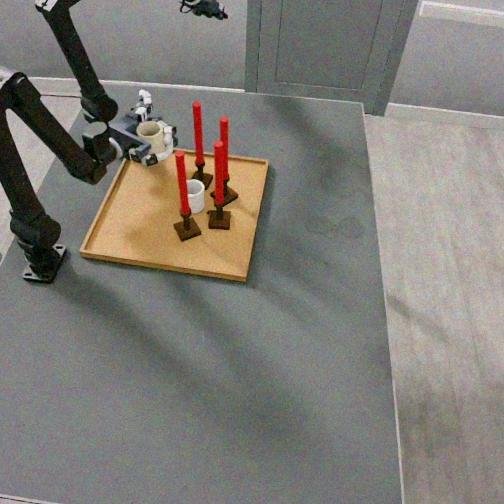

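execute_actions([
  [[0,0,0,0,0,0,0.754,0,0.576,0.696,0.754,0,0.576,0.696,0.754,0,0.576,0.696,0.714,0.678,0.226,0.168,0.4,-0.6,-0.0433,0.0042,-0.0072,0,0,0,0.0,0,-0.42,-0.25,0.0,0,-0.42,-0.25,1.0,0,1.0,1.0,-0.57,0.678,0.03,-0.7,0.3,-0.75]],
  [[0,0,0,0,0,0,0.754,0,0.576,0.696,0.754,0,0.576,0.696,0.754,0,0.576,0.696,0.714,0.678,0.226,0.168,0.4,-0.6,-0.0333,0,0,0,0,0,0.0,0,-0.42,-0.25,0.0,0,-0.42,-0.25,1.0,0,1.0,1.0,-0.57,0.678,0.03,-0.7,0.3,-0.75]],
])

Scene clock: 464.80 s.
left_arm: end_effector_position=(+0.2679, +0.5595, +0.3325) hand_goal=(+0.754, +0.000, +0.576, +0.696, +0.754, +0.000, +0.576, +0.696, +0.754, +0.000, +0.576, +0.696, +0.714, +0.678, +0.226, +0.168) hand_measured=(+0.760, +0.000, +0.576, +0.696, +0.760, +0.000, +0.576, +0.696, +0.760, +0.000, +0.576, +0.696, +0.720, +0.678, +0.224, +0.168) hand_current_ma=(+20, +0, +2, +0, +16, +0, +2, +0, +19, +0, +2, +0, +19, -2, -5, -1) hand_state=(goal, goal, goal, goal, goal, goal, goal, goal, goal, goal, goal, goal, goal, goal, goal, goal) hand_current_limit=0.40 hand_speed=-0.60 end_effector_quat_wxyz=(+0.069, +0.107, +0.888, +0.441) | right_arm: end_effector_position=(+0.2677, +0.3912, +0.0823) hand_goal=(+0.000, +0.000, -0.420, -0.250, +0.000, +0.000, -0.420, -0.250, +1.000, +0.000, +1.000, +1.000, -0.570, +0.678, +0.030, -0.700) hand_measured=(+0.156, +0.006, -0.216, -0.002, +0.142, +0.008, -0.200, -0.002, +0.998, +0.002, +0.998, +0.998, -0.558, +0.678, +0.120, -0.422) hand_current_ma=(+357, +2, +357, +357, +357, +3, +358, +357, -1, +0, +0, -1, +6, +0, +281, +357) hand_state=(blocked, goal, blocked, blocked, blocked, goal, blocked, blocked, goal, goal, goal, goal, goal, goal, blocked, blocked) hand_current_limit=0.30 hand_speed=-0.75 end_effector_quat_wxyz=(-0.355, +0.606, +0.361, +0.614)
Joint positions: left_arm=[0.994 1.376 1.111 -0.403 -0.24 -0.22] | right_arm=[1.204 1.815 0.37 1.45 0.142 1.556]
Joint torques (N m): left_arm=[-0.15 -10.05 12.3 1.88 -0.14 -0.02] | right_arm=[-1.26 -9.47 4.18 3.33 -0.13 -0.53]
Heat: left arm: hottest elbow 36 °C; right arm: hottest elbow 39 °C.
Hand target: left_arm +0.2718, +0.5586, +0.3353; +0.076, +0.105, +0.886, +0.446 | right_arm +0.2735, +0.3932, +0.0979; -0.355, +0.587, +0.356, +0.635
Off the commanded pose: left_arm 0.005 m, 1 deg | right_arm 0.017 m, 3 deg.

execute_actions([
  [[0,0,0,0,0,0,0.754,0,0.576,0.696,0.754,0,0.576,0.696,0.754,0,0.576,0.696,0.714,0.678,0.226,0.168,0.4,-0.6,-0.0183,0,0,0,0,0,0.0,0,-0.42,-0.25,0.0,0,-0.42,-0.25,1.0,0,1.0,1.0,-0.57,0.678,0.03,-0.7,0.3,-0.75]],
  [[0,0,0,0,0,0,0.754,0,0.576,0.696,0.754,0,0.576,0.696,0.754,0,0.576,0.696,0.714,0.678,0.226,0.168,0.4,-0.6,-0.0117,0,0,0,0,0,0.0,0,-0.42,-0.25,0.0,0,-0.42,-0.25,1.0,0,1.0,1.0,-0.57,0.678,0.03,-0.7,0.3,-0.75]],
], cameras=["cam_high"])

zoom_image(camera="cam_high", region=[110, 110, 200, 200])

Scene clock: 467.20 s.
left_arm: end_effector_position=(+0.2679, +0.5595, +0.3325) hand_goal=(+0.754, +0.000, +0.576, +0.696, +0.754, +0.000, +0.576, +0.696, +0.754, +0.000, +0.576, +0.696, +0.714, +0.678, +0.226, +0.168) hand_measured=(+0.760, +0.000, +0.576, +0.696, +0.760, +0.000, +0.576, +0.696, +0.760, +0.000, +0.576, +0.696, +0.720, +0.678, +0.224, +0.168) hand_current_ma=(+20, +0, +2, +0, +16, +0, +2, +0, +19, +0, +2, +0, +19, -2, -5, -1) hand_state=(goal, goal, goal, goal, goal, goal, goal, goal, goal, goal, goal, goal, goal, goal, goal, goal) hand_current_limit=0.40 hand_speed=-0.60 end_effector_quat_wxyz=(+0.069, +0.107, +0.888, +0.441) | right_arm: end_effector_position=(+0.2672, +0.3880, +0.0640) hand_goal=(+0.000, +0.000, -0.420, -0.250, +0.000, +0.000, -0.420, -0.250, +1.000, +0.000, +1.000, +1.000, -0.570, +0.678, +0.030, -0.700) hand_measured=(+0.156, +0.006, -0.216, -0.002, +0.142, +0.008, -0.200, -0.002, +0.998, +0.002, +0.998, +0.998, -0.558, +0.678, +0.120, -0.422) hand_current_ma=(+358, +2, +358, +358, +358, +3, +357, +357, -1, +0, +0, -1, +6, +0, +281, +357) hand_state=(blocked, goal, blocked, blocked, blocked, goal, blocked, blocked, goal, goal, goal, goal, goal, goal, blocked, blocked) hand_current_limit=0.30 hand_speed=-0.75 end_effector_quat_wxyz=(-0.353, +0.607, +0.363, +0.612)
Joint positions: left_arm=[0.994 1.376 1.111 -0.403 -0.24 -0.22] | right_arm=[1.201 1.898 0.37 1.527 0.139 1.556]
Joint torques (N m): left_arm=[0.26 -10.05 12.3 1.95 -0.13 -0.03] | right_arm=[-1.26 -9.7 4.23 3.3 -0.12 -0.53]
Heat: left arm: hottest elbow 36 °C; right arm: hottest elbow 39 °C.
Hand target: left_arm +0.2718, +0.5586, +0.3353; +0.076, +0.105, +0.886, +0.446 | right_arm +0.2745, +0.3938, +0.0799; -0.355, +0.587, +0.356, +0.635
Off the commanded pose: left_arm 0.005 m, 1 deg | right_arm 0.018 m, 4 deg.
Images, in order (width x height): cam_high 504x504.

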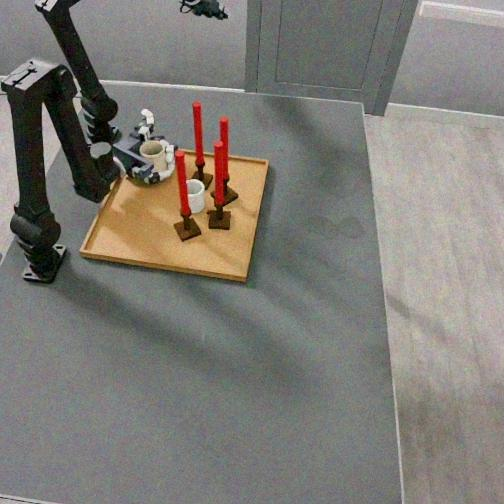

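Scaled by 5.600 from the camera's 504x504 image, which has a finer 720x720 frame.

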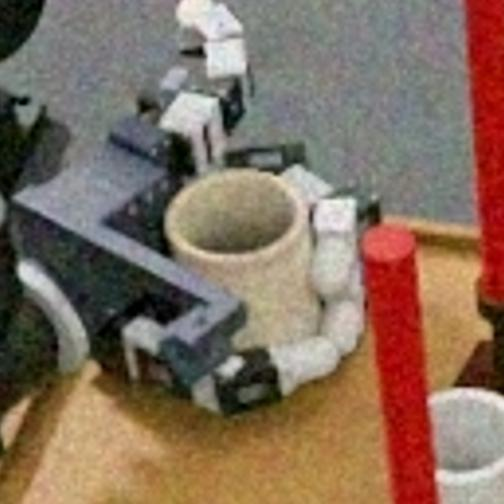

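execute_actions([
  [[0,0,0,0,0,0,0.754,0,0.576,0.696,0.754,0,0.576,0.696,0.754,0,0.576,0.696,0.714,0.678,0.226,0.168,0.4,-0.6,-0.0075,0,0,0,0,0,0.0,0,-0.42,-0.25,0.0,0,-0.42,-0.25,1.0,0,1.0,1.0,-0.57,0.678,0.03,-0.7,0.3,-0.75]],
])

Scene clock: 468.43 s.
left_arm: end_effector_position=(+0.2679, +0.5595, +0.3325) hand_goal=(+0.754, +0.000, +0.576, +0.696, +0.754, +0.000, +0.576, +0.696, +0.754, +0.000, +0.576, +0.696, +0.714, +0.678, +0.226, +0.168) hand_measured=(+0.760, +0.000, +0.576, +0.696, +0.760, +0.000, +0.576, +0.696, +0.760, +0.000, +0.576, +0.696, +0.720, +0.678, +0.224, +0.168) hand_current_ma=(+20, +0, +2, +0, +16, +0, +2, +0, +19, +0, +2, +0, +19, -2, -5, -1) hand_state=(goal, goal, goal, goal, goal, goal, goal, goal, goal, goal, goal, goal, goal, goal, goal, goal) hand_current_limit=0.40 hand_speed=-0.60 end_effector_quat_wxyz=(+0.069, +0.107, +0.888, +0.441) | right_arm: end_effector_position=(+0.2671, +0.3874, +0.0615) hand_goal=(+0.000, +0.000, -0.420, -0.250, +0.000, +0.000, -0.420, -0.250, +1.000, +0.000, +1.000, +1.000, -0.570, +0.678, +0.030, -0.700) hand_measured=(+0.156, +0.006, -0.216, -0.002, +0.142, +0.008, -0.200, -0.002, +0.998, +0.002, +0.998, +0.998, -0.558, +0.678, +0.120, -0.422) hand_current_ma=(+357, +2, +358, +358, +358, +3, +358, +357, -1, +0, +0, -1, +6, +0, +281, +358) hand_state=(blocked, goal, blocked, blocked, blocked, goal, blocked, blocked, goal, goal, goal, goal, goal, goal, blocked, blocked) hand_current_limit=0.30 hand_speed=-0.75 end_effector_quat_wxyz=(-0.354, +0.607, +0.363, +0.613)
Joint positions: left_arm=[0.994 1.376 1.111 -0.403 -0.24 -0.22] | right_arm=[1.201 1.911 0.37 1.542 0.139 1.556]
Joint torques (N m): left_arm=[0.03 -10.29 12.33 1.94 -0.14 -0.03] | right_arm=[-1.26 -9.41 4.41 3.28 -0.12 -0.51]
Heat: left arm: hottest elbow 36 °C; right arm: hottest elbow 38 °C.
Hand target: left_arm +0.2718, +0.5586, +0.3353; +0.076, +0.105, +0.886, +0.446 | right_arm +0.2748, +0.3939, +0.0755; -0.355, +0.587, +0.356, +0.635
Off the commanded pose: left_arm 0.005 m, 1 deg | right_arm 0.017 m, 4 deg.
joint sent to its limit (right arm) — joint 4 (wrist pitch), upper limit. The joint targets still meet the commanded pose.

execute_actions([
  [[0,0,0,0,0,0,0.754,0,0.576,0.696,0.754,0,0.576,0.696,0.754,0,0.576,0.696,0.714,0.678,0.226,0.168,0.4,-0.6,-0.0067,0,0,0,-0.004,0,0.0,0,-0.42,-0.25,0.0,0,-0.42,-0.25,1.0,0,1.0,1.0,-0.57,0.678,0.03,-0.7,0.3,-0.75]],
])

Scene clock: 470.10 s.
left_arm: end_effector_position=(+0.2679, +0.5595, +0.3325) hand_goal=(+0.754, +0.000, +0.576, +0.696, +0.754, +0.000, +0.576, +0.696, +0.754, +0.000, +0.576, +0.696, +0.714, +0.678, +0.226, +0.168) hand_measured=(+0.760, +0.000, +0.576, +0.696, +0.760, +0.000, +0.576, +0.696, +0.760, +0.000, +0.576, +0.696, +0.720, +0.678, +0.224, +0.168) hand_current_ma=(+20, +0, +2, +0, +16, +0, +2, +0, +19, +0, +2, +0, +19, -2, -5, -1) hand_state=(goal, goal, goal, goal, goal, goal, goal, goal, goal, goal, goal, goal, goal, goal, goal, goal) hand_current_limit=0.40 hand_speed=-0.60 end_effector_quat_wxyz=(+0.069, +0.107, +0.888, +0.441) | right_arm: end_effector_position=(+0.2670, +0.3874, +0.0611) hand_goal=(+0.000, +0.000, -0.420, -0.250, +0.000, +0.000, -0.420, -0.250, +1.000, +0.000, +1.000, +1.000, -0.570, +0.678, +0.030, -0.700) hand_measured=(+0.156, +0.006, -0.216, -0.002, +0.142, +0.008, -0.200, -0.002, +0.998, +0.002, +0.998, +0.998, -0.558, +0.678, +0.120, -0.422) hand_current_ma=(+358, +2, +357, +357, +358, +3, +357, +358, -1, +0, +0, -1, +6, +0, +281, +357) hand_state=(blocked, goal, blocked, blocked, blocked, goal, blocked, blocked, goal, goal, goal, goal, goal, goal, blocked, blocked) hand_current_limit=0.30 hand_speed=-0.75 end_effector_quat_wxyz=(-0.354, +0.607, +0.363, +0.613)
Joint positions: left_arm=[0.994 1.376 1.111 -0.403 -0.24 -0.22] | right_arm=[1.201 1.914 0.37 1.545 0.138 1.555]
Joint torques (N m): left_arm=[0.15 -10.11 12.29 1.99 -0.14 -0.03] | right_arm=[-1.26 -9 4.55 2.96 -0.13 -0.49]
Heat: left arm: hottest elbow 36 °C; right arm: hottest elbow 38 °C.
Hand target: left_arm +0.2718, +0.5586, +0.3353; +0.076, +0.105, +0.886, +0.446 | right_arm +0.2750, +0.3941, +0.0713; -0.353, +0.591, +0.358, +0.631
Off the commanded pose: left_arm 0.005 m, 1 deg | right_arm 0.015 m, 3 deg.

execute_actions([
  [[0,0,0,0,0,0,0.754,0,0.576,0.696,0.754,0,0.576,0.696,0.754,0,0.576,0.696,0.714,0.678,0.226,0.168,0.4,-0.6,0,0,0,0,0,0,0.25,0,-0.12,0.1,0.2,0,-0.12,0.1,1.0,0,1.0,1.0,-0.57,0.678,0.15,-0.3,0.2,-0.75]],
  [[0,0,0,0,0,0,0.754,0,0.576,0.696,0.754,0,0.576,0.696,0.754,0,0.576,0.696,0.714,0.678,0.226,0.168,0.4,-0.6,0,0,0,0,0,0,0.45,0,-0.02,0.25,0.45,0,-0.02,0.25,1.0,0,1.0,1.0,-0.57,0.678,0.226,0.0,0.2,-0.75]],
  [[0,0,0,0,0,0,0.754,0,0.576,0.696,0.754,0,0.576,0.696,0.754,0,0.576,0.696,0.714,0.678,0.226,0.168,0.4,-0.6,0,0,0,0,0,0,0.48,0,0,0.26,0.48,0,0,0.26,1.0,0,1.0,1.0,-0.57,0.678,0.226,0.168,0.2,-0.75]],
], cameras=["cam_high","cam_right_wrist"])

zoom_image(camera="cam_high", region=[110, 110, 200, 200])

Scene clock: 473.60 s.
left_arm: end_effector_position=(+0.2679, +0.5595, +0.3325) hand_goal=(+0.754, +0.000, +0.576, +0.696, +0.754, +0.000, +0.576, +0.696, +0.754, +0.000, +0.576, +0.696, +0.714, +0.678, +0.226, +0.168) hand_measured=(+0.760, +0.000, +0.576, +0.696, +0.760, +0.000, +0.576, +0.696, +0.760, +0.000, +0.576, +0.696, +0.720, +0.678, +0.224, +0.168) hand_current_ma=(+20, +0, +2, +0, +16, +0, +2, +0, +19, +0, +2, +0, +19, -2, -5, -1) hand_state=(goal, goal, goal, goal, goal, goal, goal, goal, goal, goal, goal, goal, goal, goal, goal, goal) hand_current_limit=0.40 hand_speed=-0.60 end_effector_quat_wxyz=(+0.069, +0.107, +0.888, +0.441) | right_arm: end_effector_position=(+0.2669, +0.3880, +0.0643) hand_goal=(+0.480, +0.000, +0.000, +0.260, +0.480, +0.000, +0.000, +0.260, +1.000, +0.000, +1.000, +1.000, -0.570, +0.678, +0.226, +0.168) hand_measured=(+0.478, +0.006, -0.002, +0.258, +0.478, +0.008, -0.004, +0.258, +0.998, +0.002, +0.998, +0.998, -0.558, +0.678, +0.224, +0.166) hand_current_ma=(-1, +2, -1, -1, -1, +3, -1, +0, +0, +0, +0, -1, +6, +0, +0, -1) hand_state=(goal, goal, goal, goal, goal, goal, goal, goal, goal, goal, goal, goal, goal, goal, goal, goal) hand_current_limit=0.20 hand_speed=-0.75 end_effector_quat_wxyz=(-0.353, +0.601, +0.365, +0.617)
Joint positions: left_arm=[0.994 1.376 1.111 -0.403 -0.24 -0.22] | right_arm=[1.201 1.914 0.37 1.554 0.135 1.544]
Joint torques (N m): left_arm=[-0.09 -9.99 12.3 1.92 -0.13 -0.04] | right_arm=[-1.26 -8.88 4.63 2.65 -0.01 -0.34]
Heat: left arm: hottest elbow 36 °C; right arm: hottest elbow 38 °C.
Hand target: left_arm +0.2718, +0.5586, +0.3353; +0.076, +0.105, +0.886, +0.446 | right_arm +0.2750, +0.3941, +0.0713; -0.353, +0.591, +0.358, +0.631
Off the commanded pose: left_arm 0.005 m, 1 deg | right_arm 0.012 m, 2 deg.
Images, in order (width x height): cam_high 504x504, cam_right_wrist 672x504.

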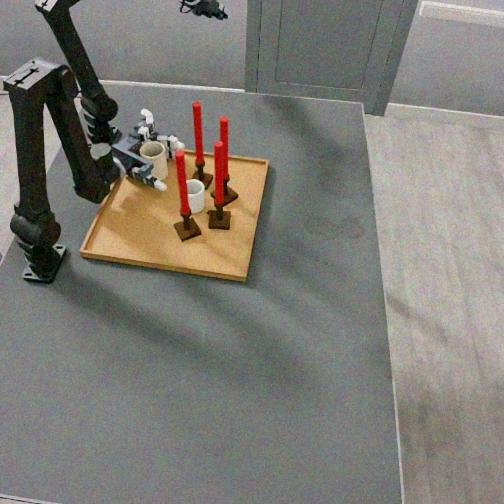

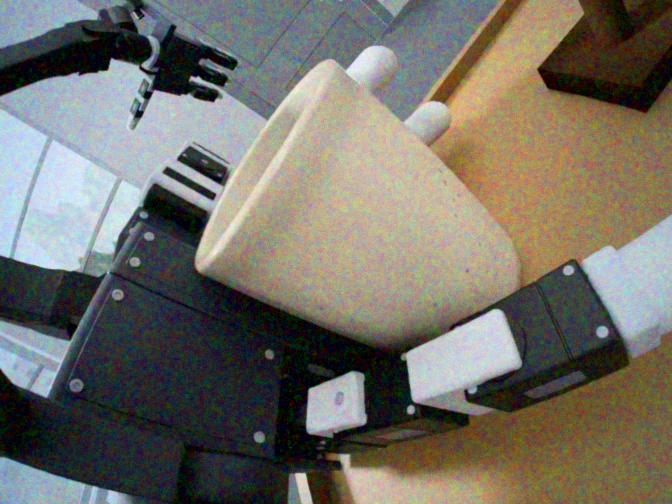

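Scaled by 5.600 from the camera's 504x504 image, which has a finer 720x720 frame.

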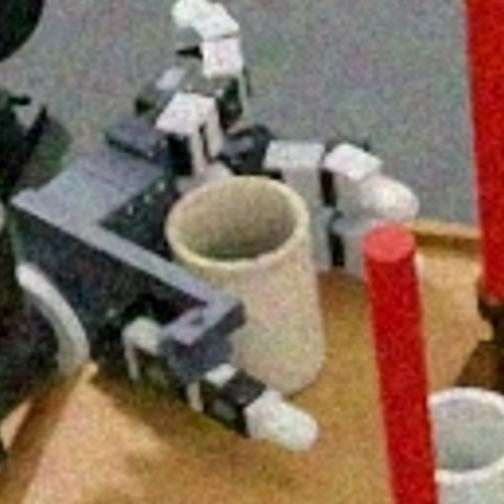

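execute_actions([
  [[0,0,0,0,0,0,0.754,0,0.576,0.696,0.754,0,0.576,0.696,0.754,0,0.576,0.696,0.714,0.678,0.226,0.168,0.4,-0.6,0.005,-0.022,0,0,0,0,0.48,0,0,0.26,0.48,0,0,0.26,1.0,0,1.0,1.0,-0.57,0.678,0.226,0.168,0.2,-0.75]],
  [[0,0,0,0,0,0,0.754,0,0.576,0.696,0.754,0,0.576,0.696,0.754,0,0.576,0.696,0.714,0.678,0.226,0.168,0.4,-0.6,0.03,0,0,0,0,0,0.48,0,0,0.26,0.48,0,0,0.26,1.0,0,1.0,1.0,-0.57,0.678,0.226,0.168,0.2,-0.75]],
  [[0,0,0,0,0,0,0.754,0,0.576,0.696,0.754,0,0.576,0.696,0.754,0,0.576,0.696,0.714,0.678,0.226,0.168,0.4,-0.6,0.05,0,0,0,0,0,0.48,0,0,0.26,0.48,0,0,0.26,1.0,0,1.0,1.0,-0.57,0.678,0.226,0.168,0.2,-0.75]],
], cameras=["cam_high","cam_right_wrist"])

Scene clock: 477.17 s.
left_arm: end_effector_position=(+0.2679, +0.5595, +0.3325) hand_goal=(+0.754, +0.000, +0.576, +0.696, +0.754, +0.000, +0.576, +0.696, +0.754, +0.000, +0.576, +0.696, +0.714, +0.678, +0.226, +0.168) hand_measured=(+0.760, +0.000, +0.576, +0.696, +0.760, +0.000, +0.576, +0.696, +0.760, +0.000, +0.576, +0.696, +0.720, +0.678, +0.224, +0.168) hand_current_ma=(+20, +0, +2, +0, +16, +0, +2, +0, +19, +0, +2, +0, +19, -2, -5, -1) hand_state=(goal, goal, goal, goal, goal, goal, goal, goal, goal, goal, goal, goal, goal, goal, goal, goal) hand_current_limit=0.40 hand_speed=-0.60 end_effector_quat_wxyz=(+0.069, +0.107, +0.888, +0.441) | right_arm: end_effector_position=(+0.2638, +0.3961, +0.1193) hand_goal=(+0.480, +0.000, +0.000, +0.260, +0.480, +0.000, +0.000, +0.260, +1.000, +0.000, +1.000, +1.000, -0.570, +0.678, +0.226, +0.168) hand_measured=(+0.478, +0.006, -0.002, +0.258, +0.478, +0.008, -0.002, +0.258, +0.998, +0.002, +0.998, +0.998, -0.558, +0.678, +0.224, +0.166) hand_current_ma=(+0, +2, -1, -1, +0, +3, -1, +0, +0, +0, +0, -1, +6, +0, +0, -1) hand_state=(goal, goal, goal, goal, goal, goal, goal, goal, goal, goal, goal, goal, goal, goal, goal, goal) hand_current_limit=0.20 hand_speed=-0.75 end_effector_quat_wxyz=(-0.353, +0.593, +0.354, +0.631)
Joint positions: left_arm=[0.994 1.376 1.111 -0.403 -0.24 -0.22] | right_arm=[1.23 1.693 0.376 1.362 0.181 1.534]
Joint torques (N m): left_arm=[-0.21 -10.23 12.3 1.89 -0.14 -0.02] | right_arm=[0.32 -9.64 4.85 1.44 0.08 -0.25]
Heat: left arm: hottest elbow 36 °C; right arm: hottest elbow 37 °C.
Hand target: left_arm +0.2718, +0.5586, +0.3353; +0.076, +0.105, +0.886, +0.446 | right_arm +0.2608, +0.3995, +0.1219; -0.353, +0.591, +0.358, +0.631
Off the commanded pose: left_arm 0.005 m, 1 deg | right_arm 0.005 m, 1 deg.
Images, in order (width x height): cam_high 504x504, cam_right_wrist 672x504.

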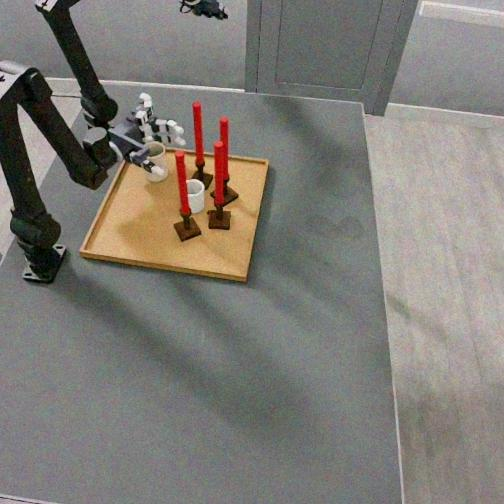

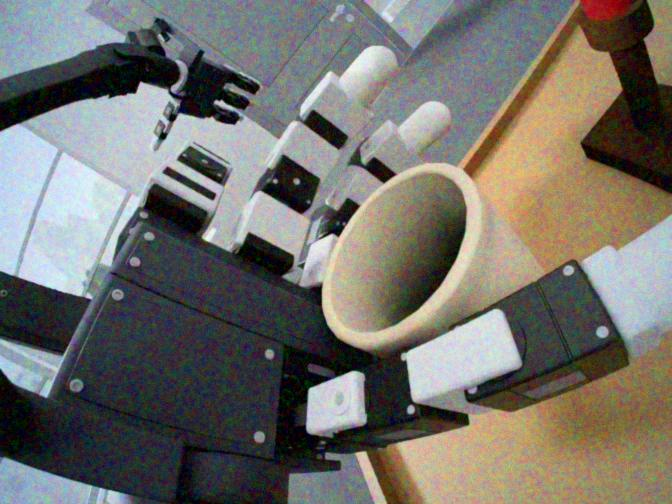

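execute_actions([
  [[0,0,0,0,0,0,0.754,0,0.576,0.696,0.754,0,0.576,0.696,0.754,0,0.576,0.696,0.714,0.678,0.226,0.168,0.4,-0.6,0.075,0,0,0,0,0,0.48,0,0,0.26,0.48,0,0,0.26,1.0,0,1.0,1.0,-0.57,0.678,0.226,0.168,0.2,-0.75]],
  [[0,0,0,0,0,0,0.754,0,0.576,0.696,0.754,0,0.576,0.696,0.754,0,0.576,0.696,0.714,0.678,0.226,0.168,0.4,-0.6,0.075,0,0,0,0,0,0.48,0,0,0.26,0.48,0,0,0.26,1.0,0,1.0,1.0,-0.57,0.678,0.226,0.168,0.2,-0.75]],
  [[0,0,0,0,0,0,0.754,0,0.576,0.696,0.754,0,0.576,0.696,0.754,0,0.576,0.696,0.714,0.678,0.226,0.168,0.4,-0.6,0.075,-0.01,-0.04,0,0,0,0.48,0,0,0.26,0.48,0,0,0.26,1.0,0,1.0,1.0,-0.57,0.678,0.226,0.168,0.2,-0.75]],
  [[0,0,0,0,0,0,0.754,0,0.576,0.696,0.754,0,0.576,0.696,0.754,0,0.576,0.696,0.714,0.678,0.226,0.168,0.4,-0.6,0.04,-0.01,-0.06,0,0,0,0.48,0,0,0.26,0.48,0,0,0.26,1.0,0,1.0,1.0,-0.57,0.678,0.226,0.168,0.2,-0.75]],
], cameras=["cam_high","cam_right_wrist"])

zoom_image(camera="cam_high", region=[110, 110, 270, 270])

Scene clock: 481.07 s.
left_arm: end_effector_position=(+0.2679, +0.5595, +0.3325) hand_goal=(+0.754, +0.000, +0.576, +0.696, +0.754, +0.000, +0.576, +0.696, +0.754, +0.000, +0.576, +0.696, +0.714, +0.678, +0.226, +0.168) hand_measured=(+0.760, +0.000, +0.576, +0.696, +0.760, +0.000, +0.576, +0.696, +0.760, +0.000, +0.576, +0.696, +0.720, +0.678, +0.224, +0.168) hand_current_ma=(+20, +0, +2, +0, +16, +0, +2, +0, +19, +0, +2, +0, +19, -2, -5, -1) hand_state=(goal, goal, goal, goal, goal, goal, goal, goal, goal, goal, goal, goal, goal, goal, goal, goal) hand_current_limit=0.40 hand_speed=-0.60 end_effector_quat_wxyz=(+0.069, +0.107, +0.888, +0.441) | right_arm: end_effector_position=(+0.2146, +0.3454, +0.2691) hand_goal=(+0.480, +0.000, +0.000, +0.260, +0.480, +0.000, +0.000, +0.260, +1.000, +0.000, +1.000, +1.000, -0.570, +0.678, +0.226, +0.168) hand_measured=(+0.478, +0.006, -0.002, +0.258, +0.478, +0.008, -0.002, +0.258, +0.998, +0.002, +0.998, +0.998, -0.558, +0.678, +0.224, +0.166) hand_current_ma=(+0, +2, +0, -1, +0, +3, -1, +0, +0, +0, +0, -1, +6, +0, +0, +0) hand_state=(goal, goal, goal, goal, goal, goal, goal, goal, goal, goal, goal, goal, goal, goal, goal, goal) hand_current_limit=0.20 hand_speed=-0.75 end_effector_quat_wxyz=(-0.351, +0.595, +0.357, +0.629)
Joint positions: left_arm=[0.994 1.376 1.111 -0.403 -0.24 -0.22] | right_arm=[1.351 0.89 0.376 0.553 0.302 1.528]
Joint torques (N m): left_arm=[0.03 -10.11 12.31 1.94 -0.12 -0.02] | right_arm=[0.21 -3.19 11.26 1.37 0.08 -0.25]
Heat: left arm: hottest elbow 36 °C; right arm: hottest elbow 37 °C.
Hand target: left_arm +0.2718, +0.5586, +0.3353; +0.076, +0.105, +0.886, +0.446 | right_arm +0.2125, +0.3497, +0.2775; -0.353, +0.591, +0.358, +0.631
Off the commanded pose: left_arm 0.005 m, 1 deg | right_arm 0.010 m, 1 deg.
Images, in order (width x height): cam_high 504x504, cam_right_wrist 672x504.

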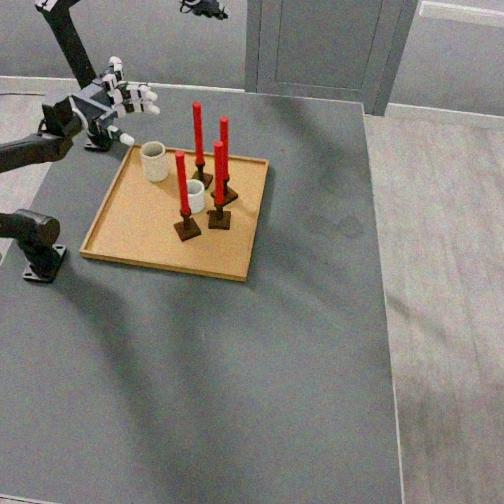

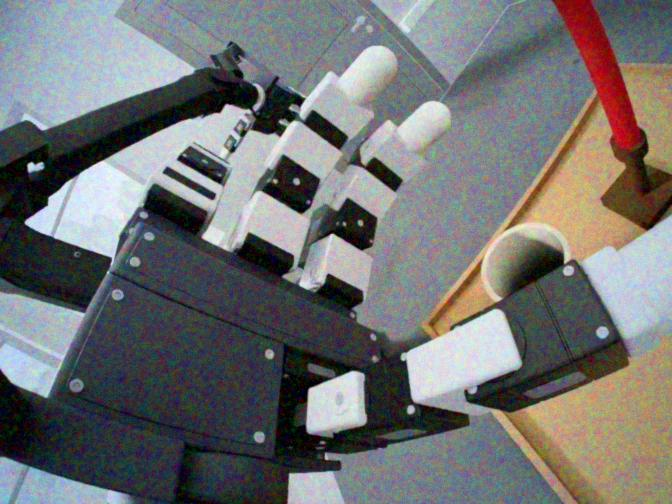

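Scaled by 3.150 from the camera's 504x504 image, which has a finer 720x720 frame.

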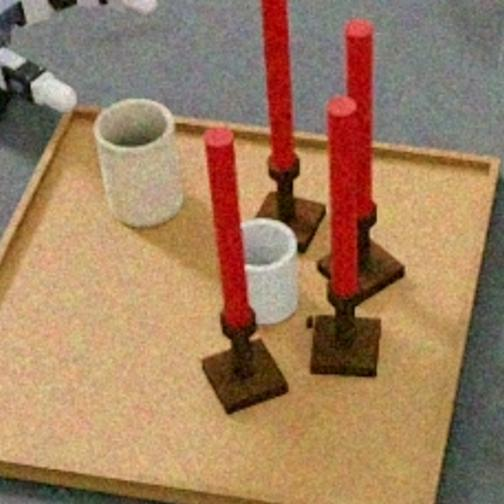

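zoom_image(camera="cam_high", region=[240, 110, 320, 190])

zoom_image(camera="cam_high", region=[130, 130, 180, 190])

Scaled by 6.300 from the camera's 504x504 image, which has a finer 720x720 frame.

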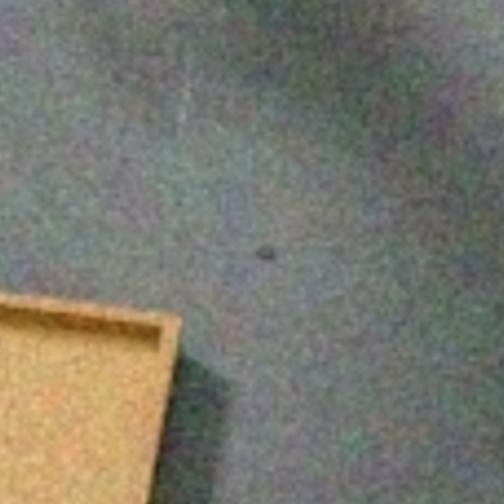

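Scaled by 8.400 from the camera's 504x504 image, which has a finer 720x720 frame.

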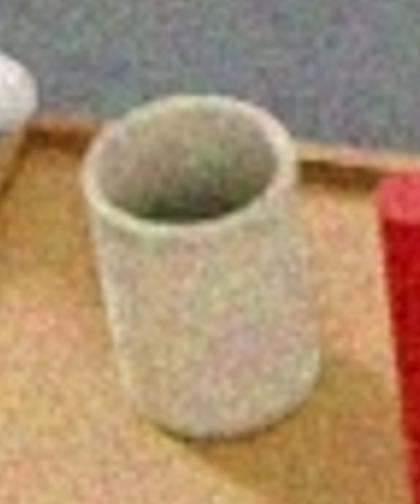

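zoom_image(camera="cam_right_wrist", region=[440, 190, 640, 340])

Scaled by 2.520 from the camera's 672x504 image, which has a finer 960x720 frame.

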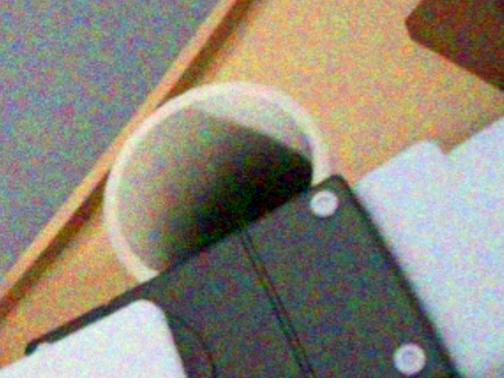

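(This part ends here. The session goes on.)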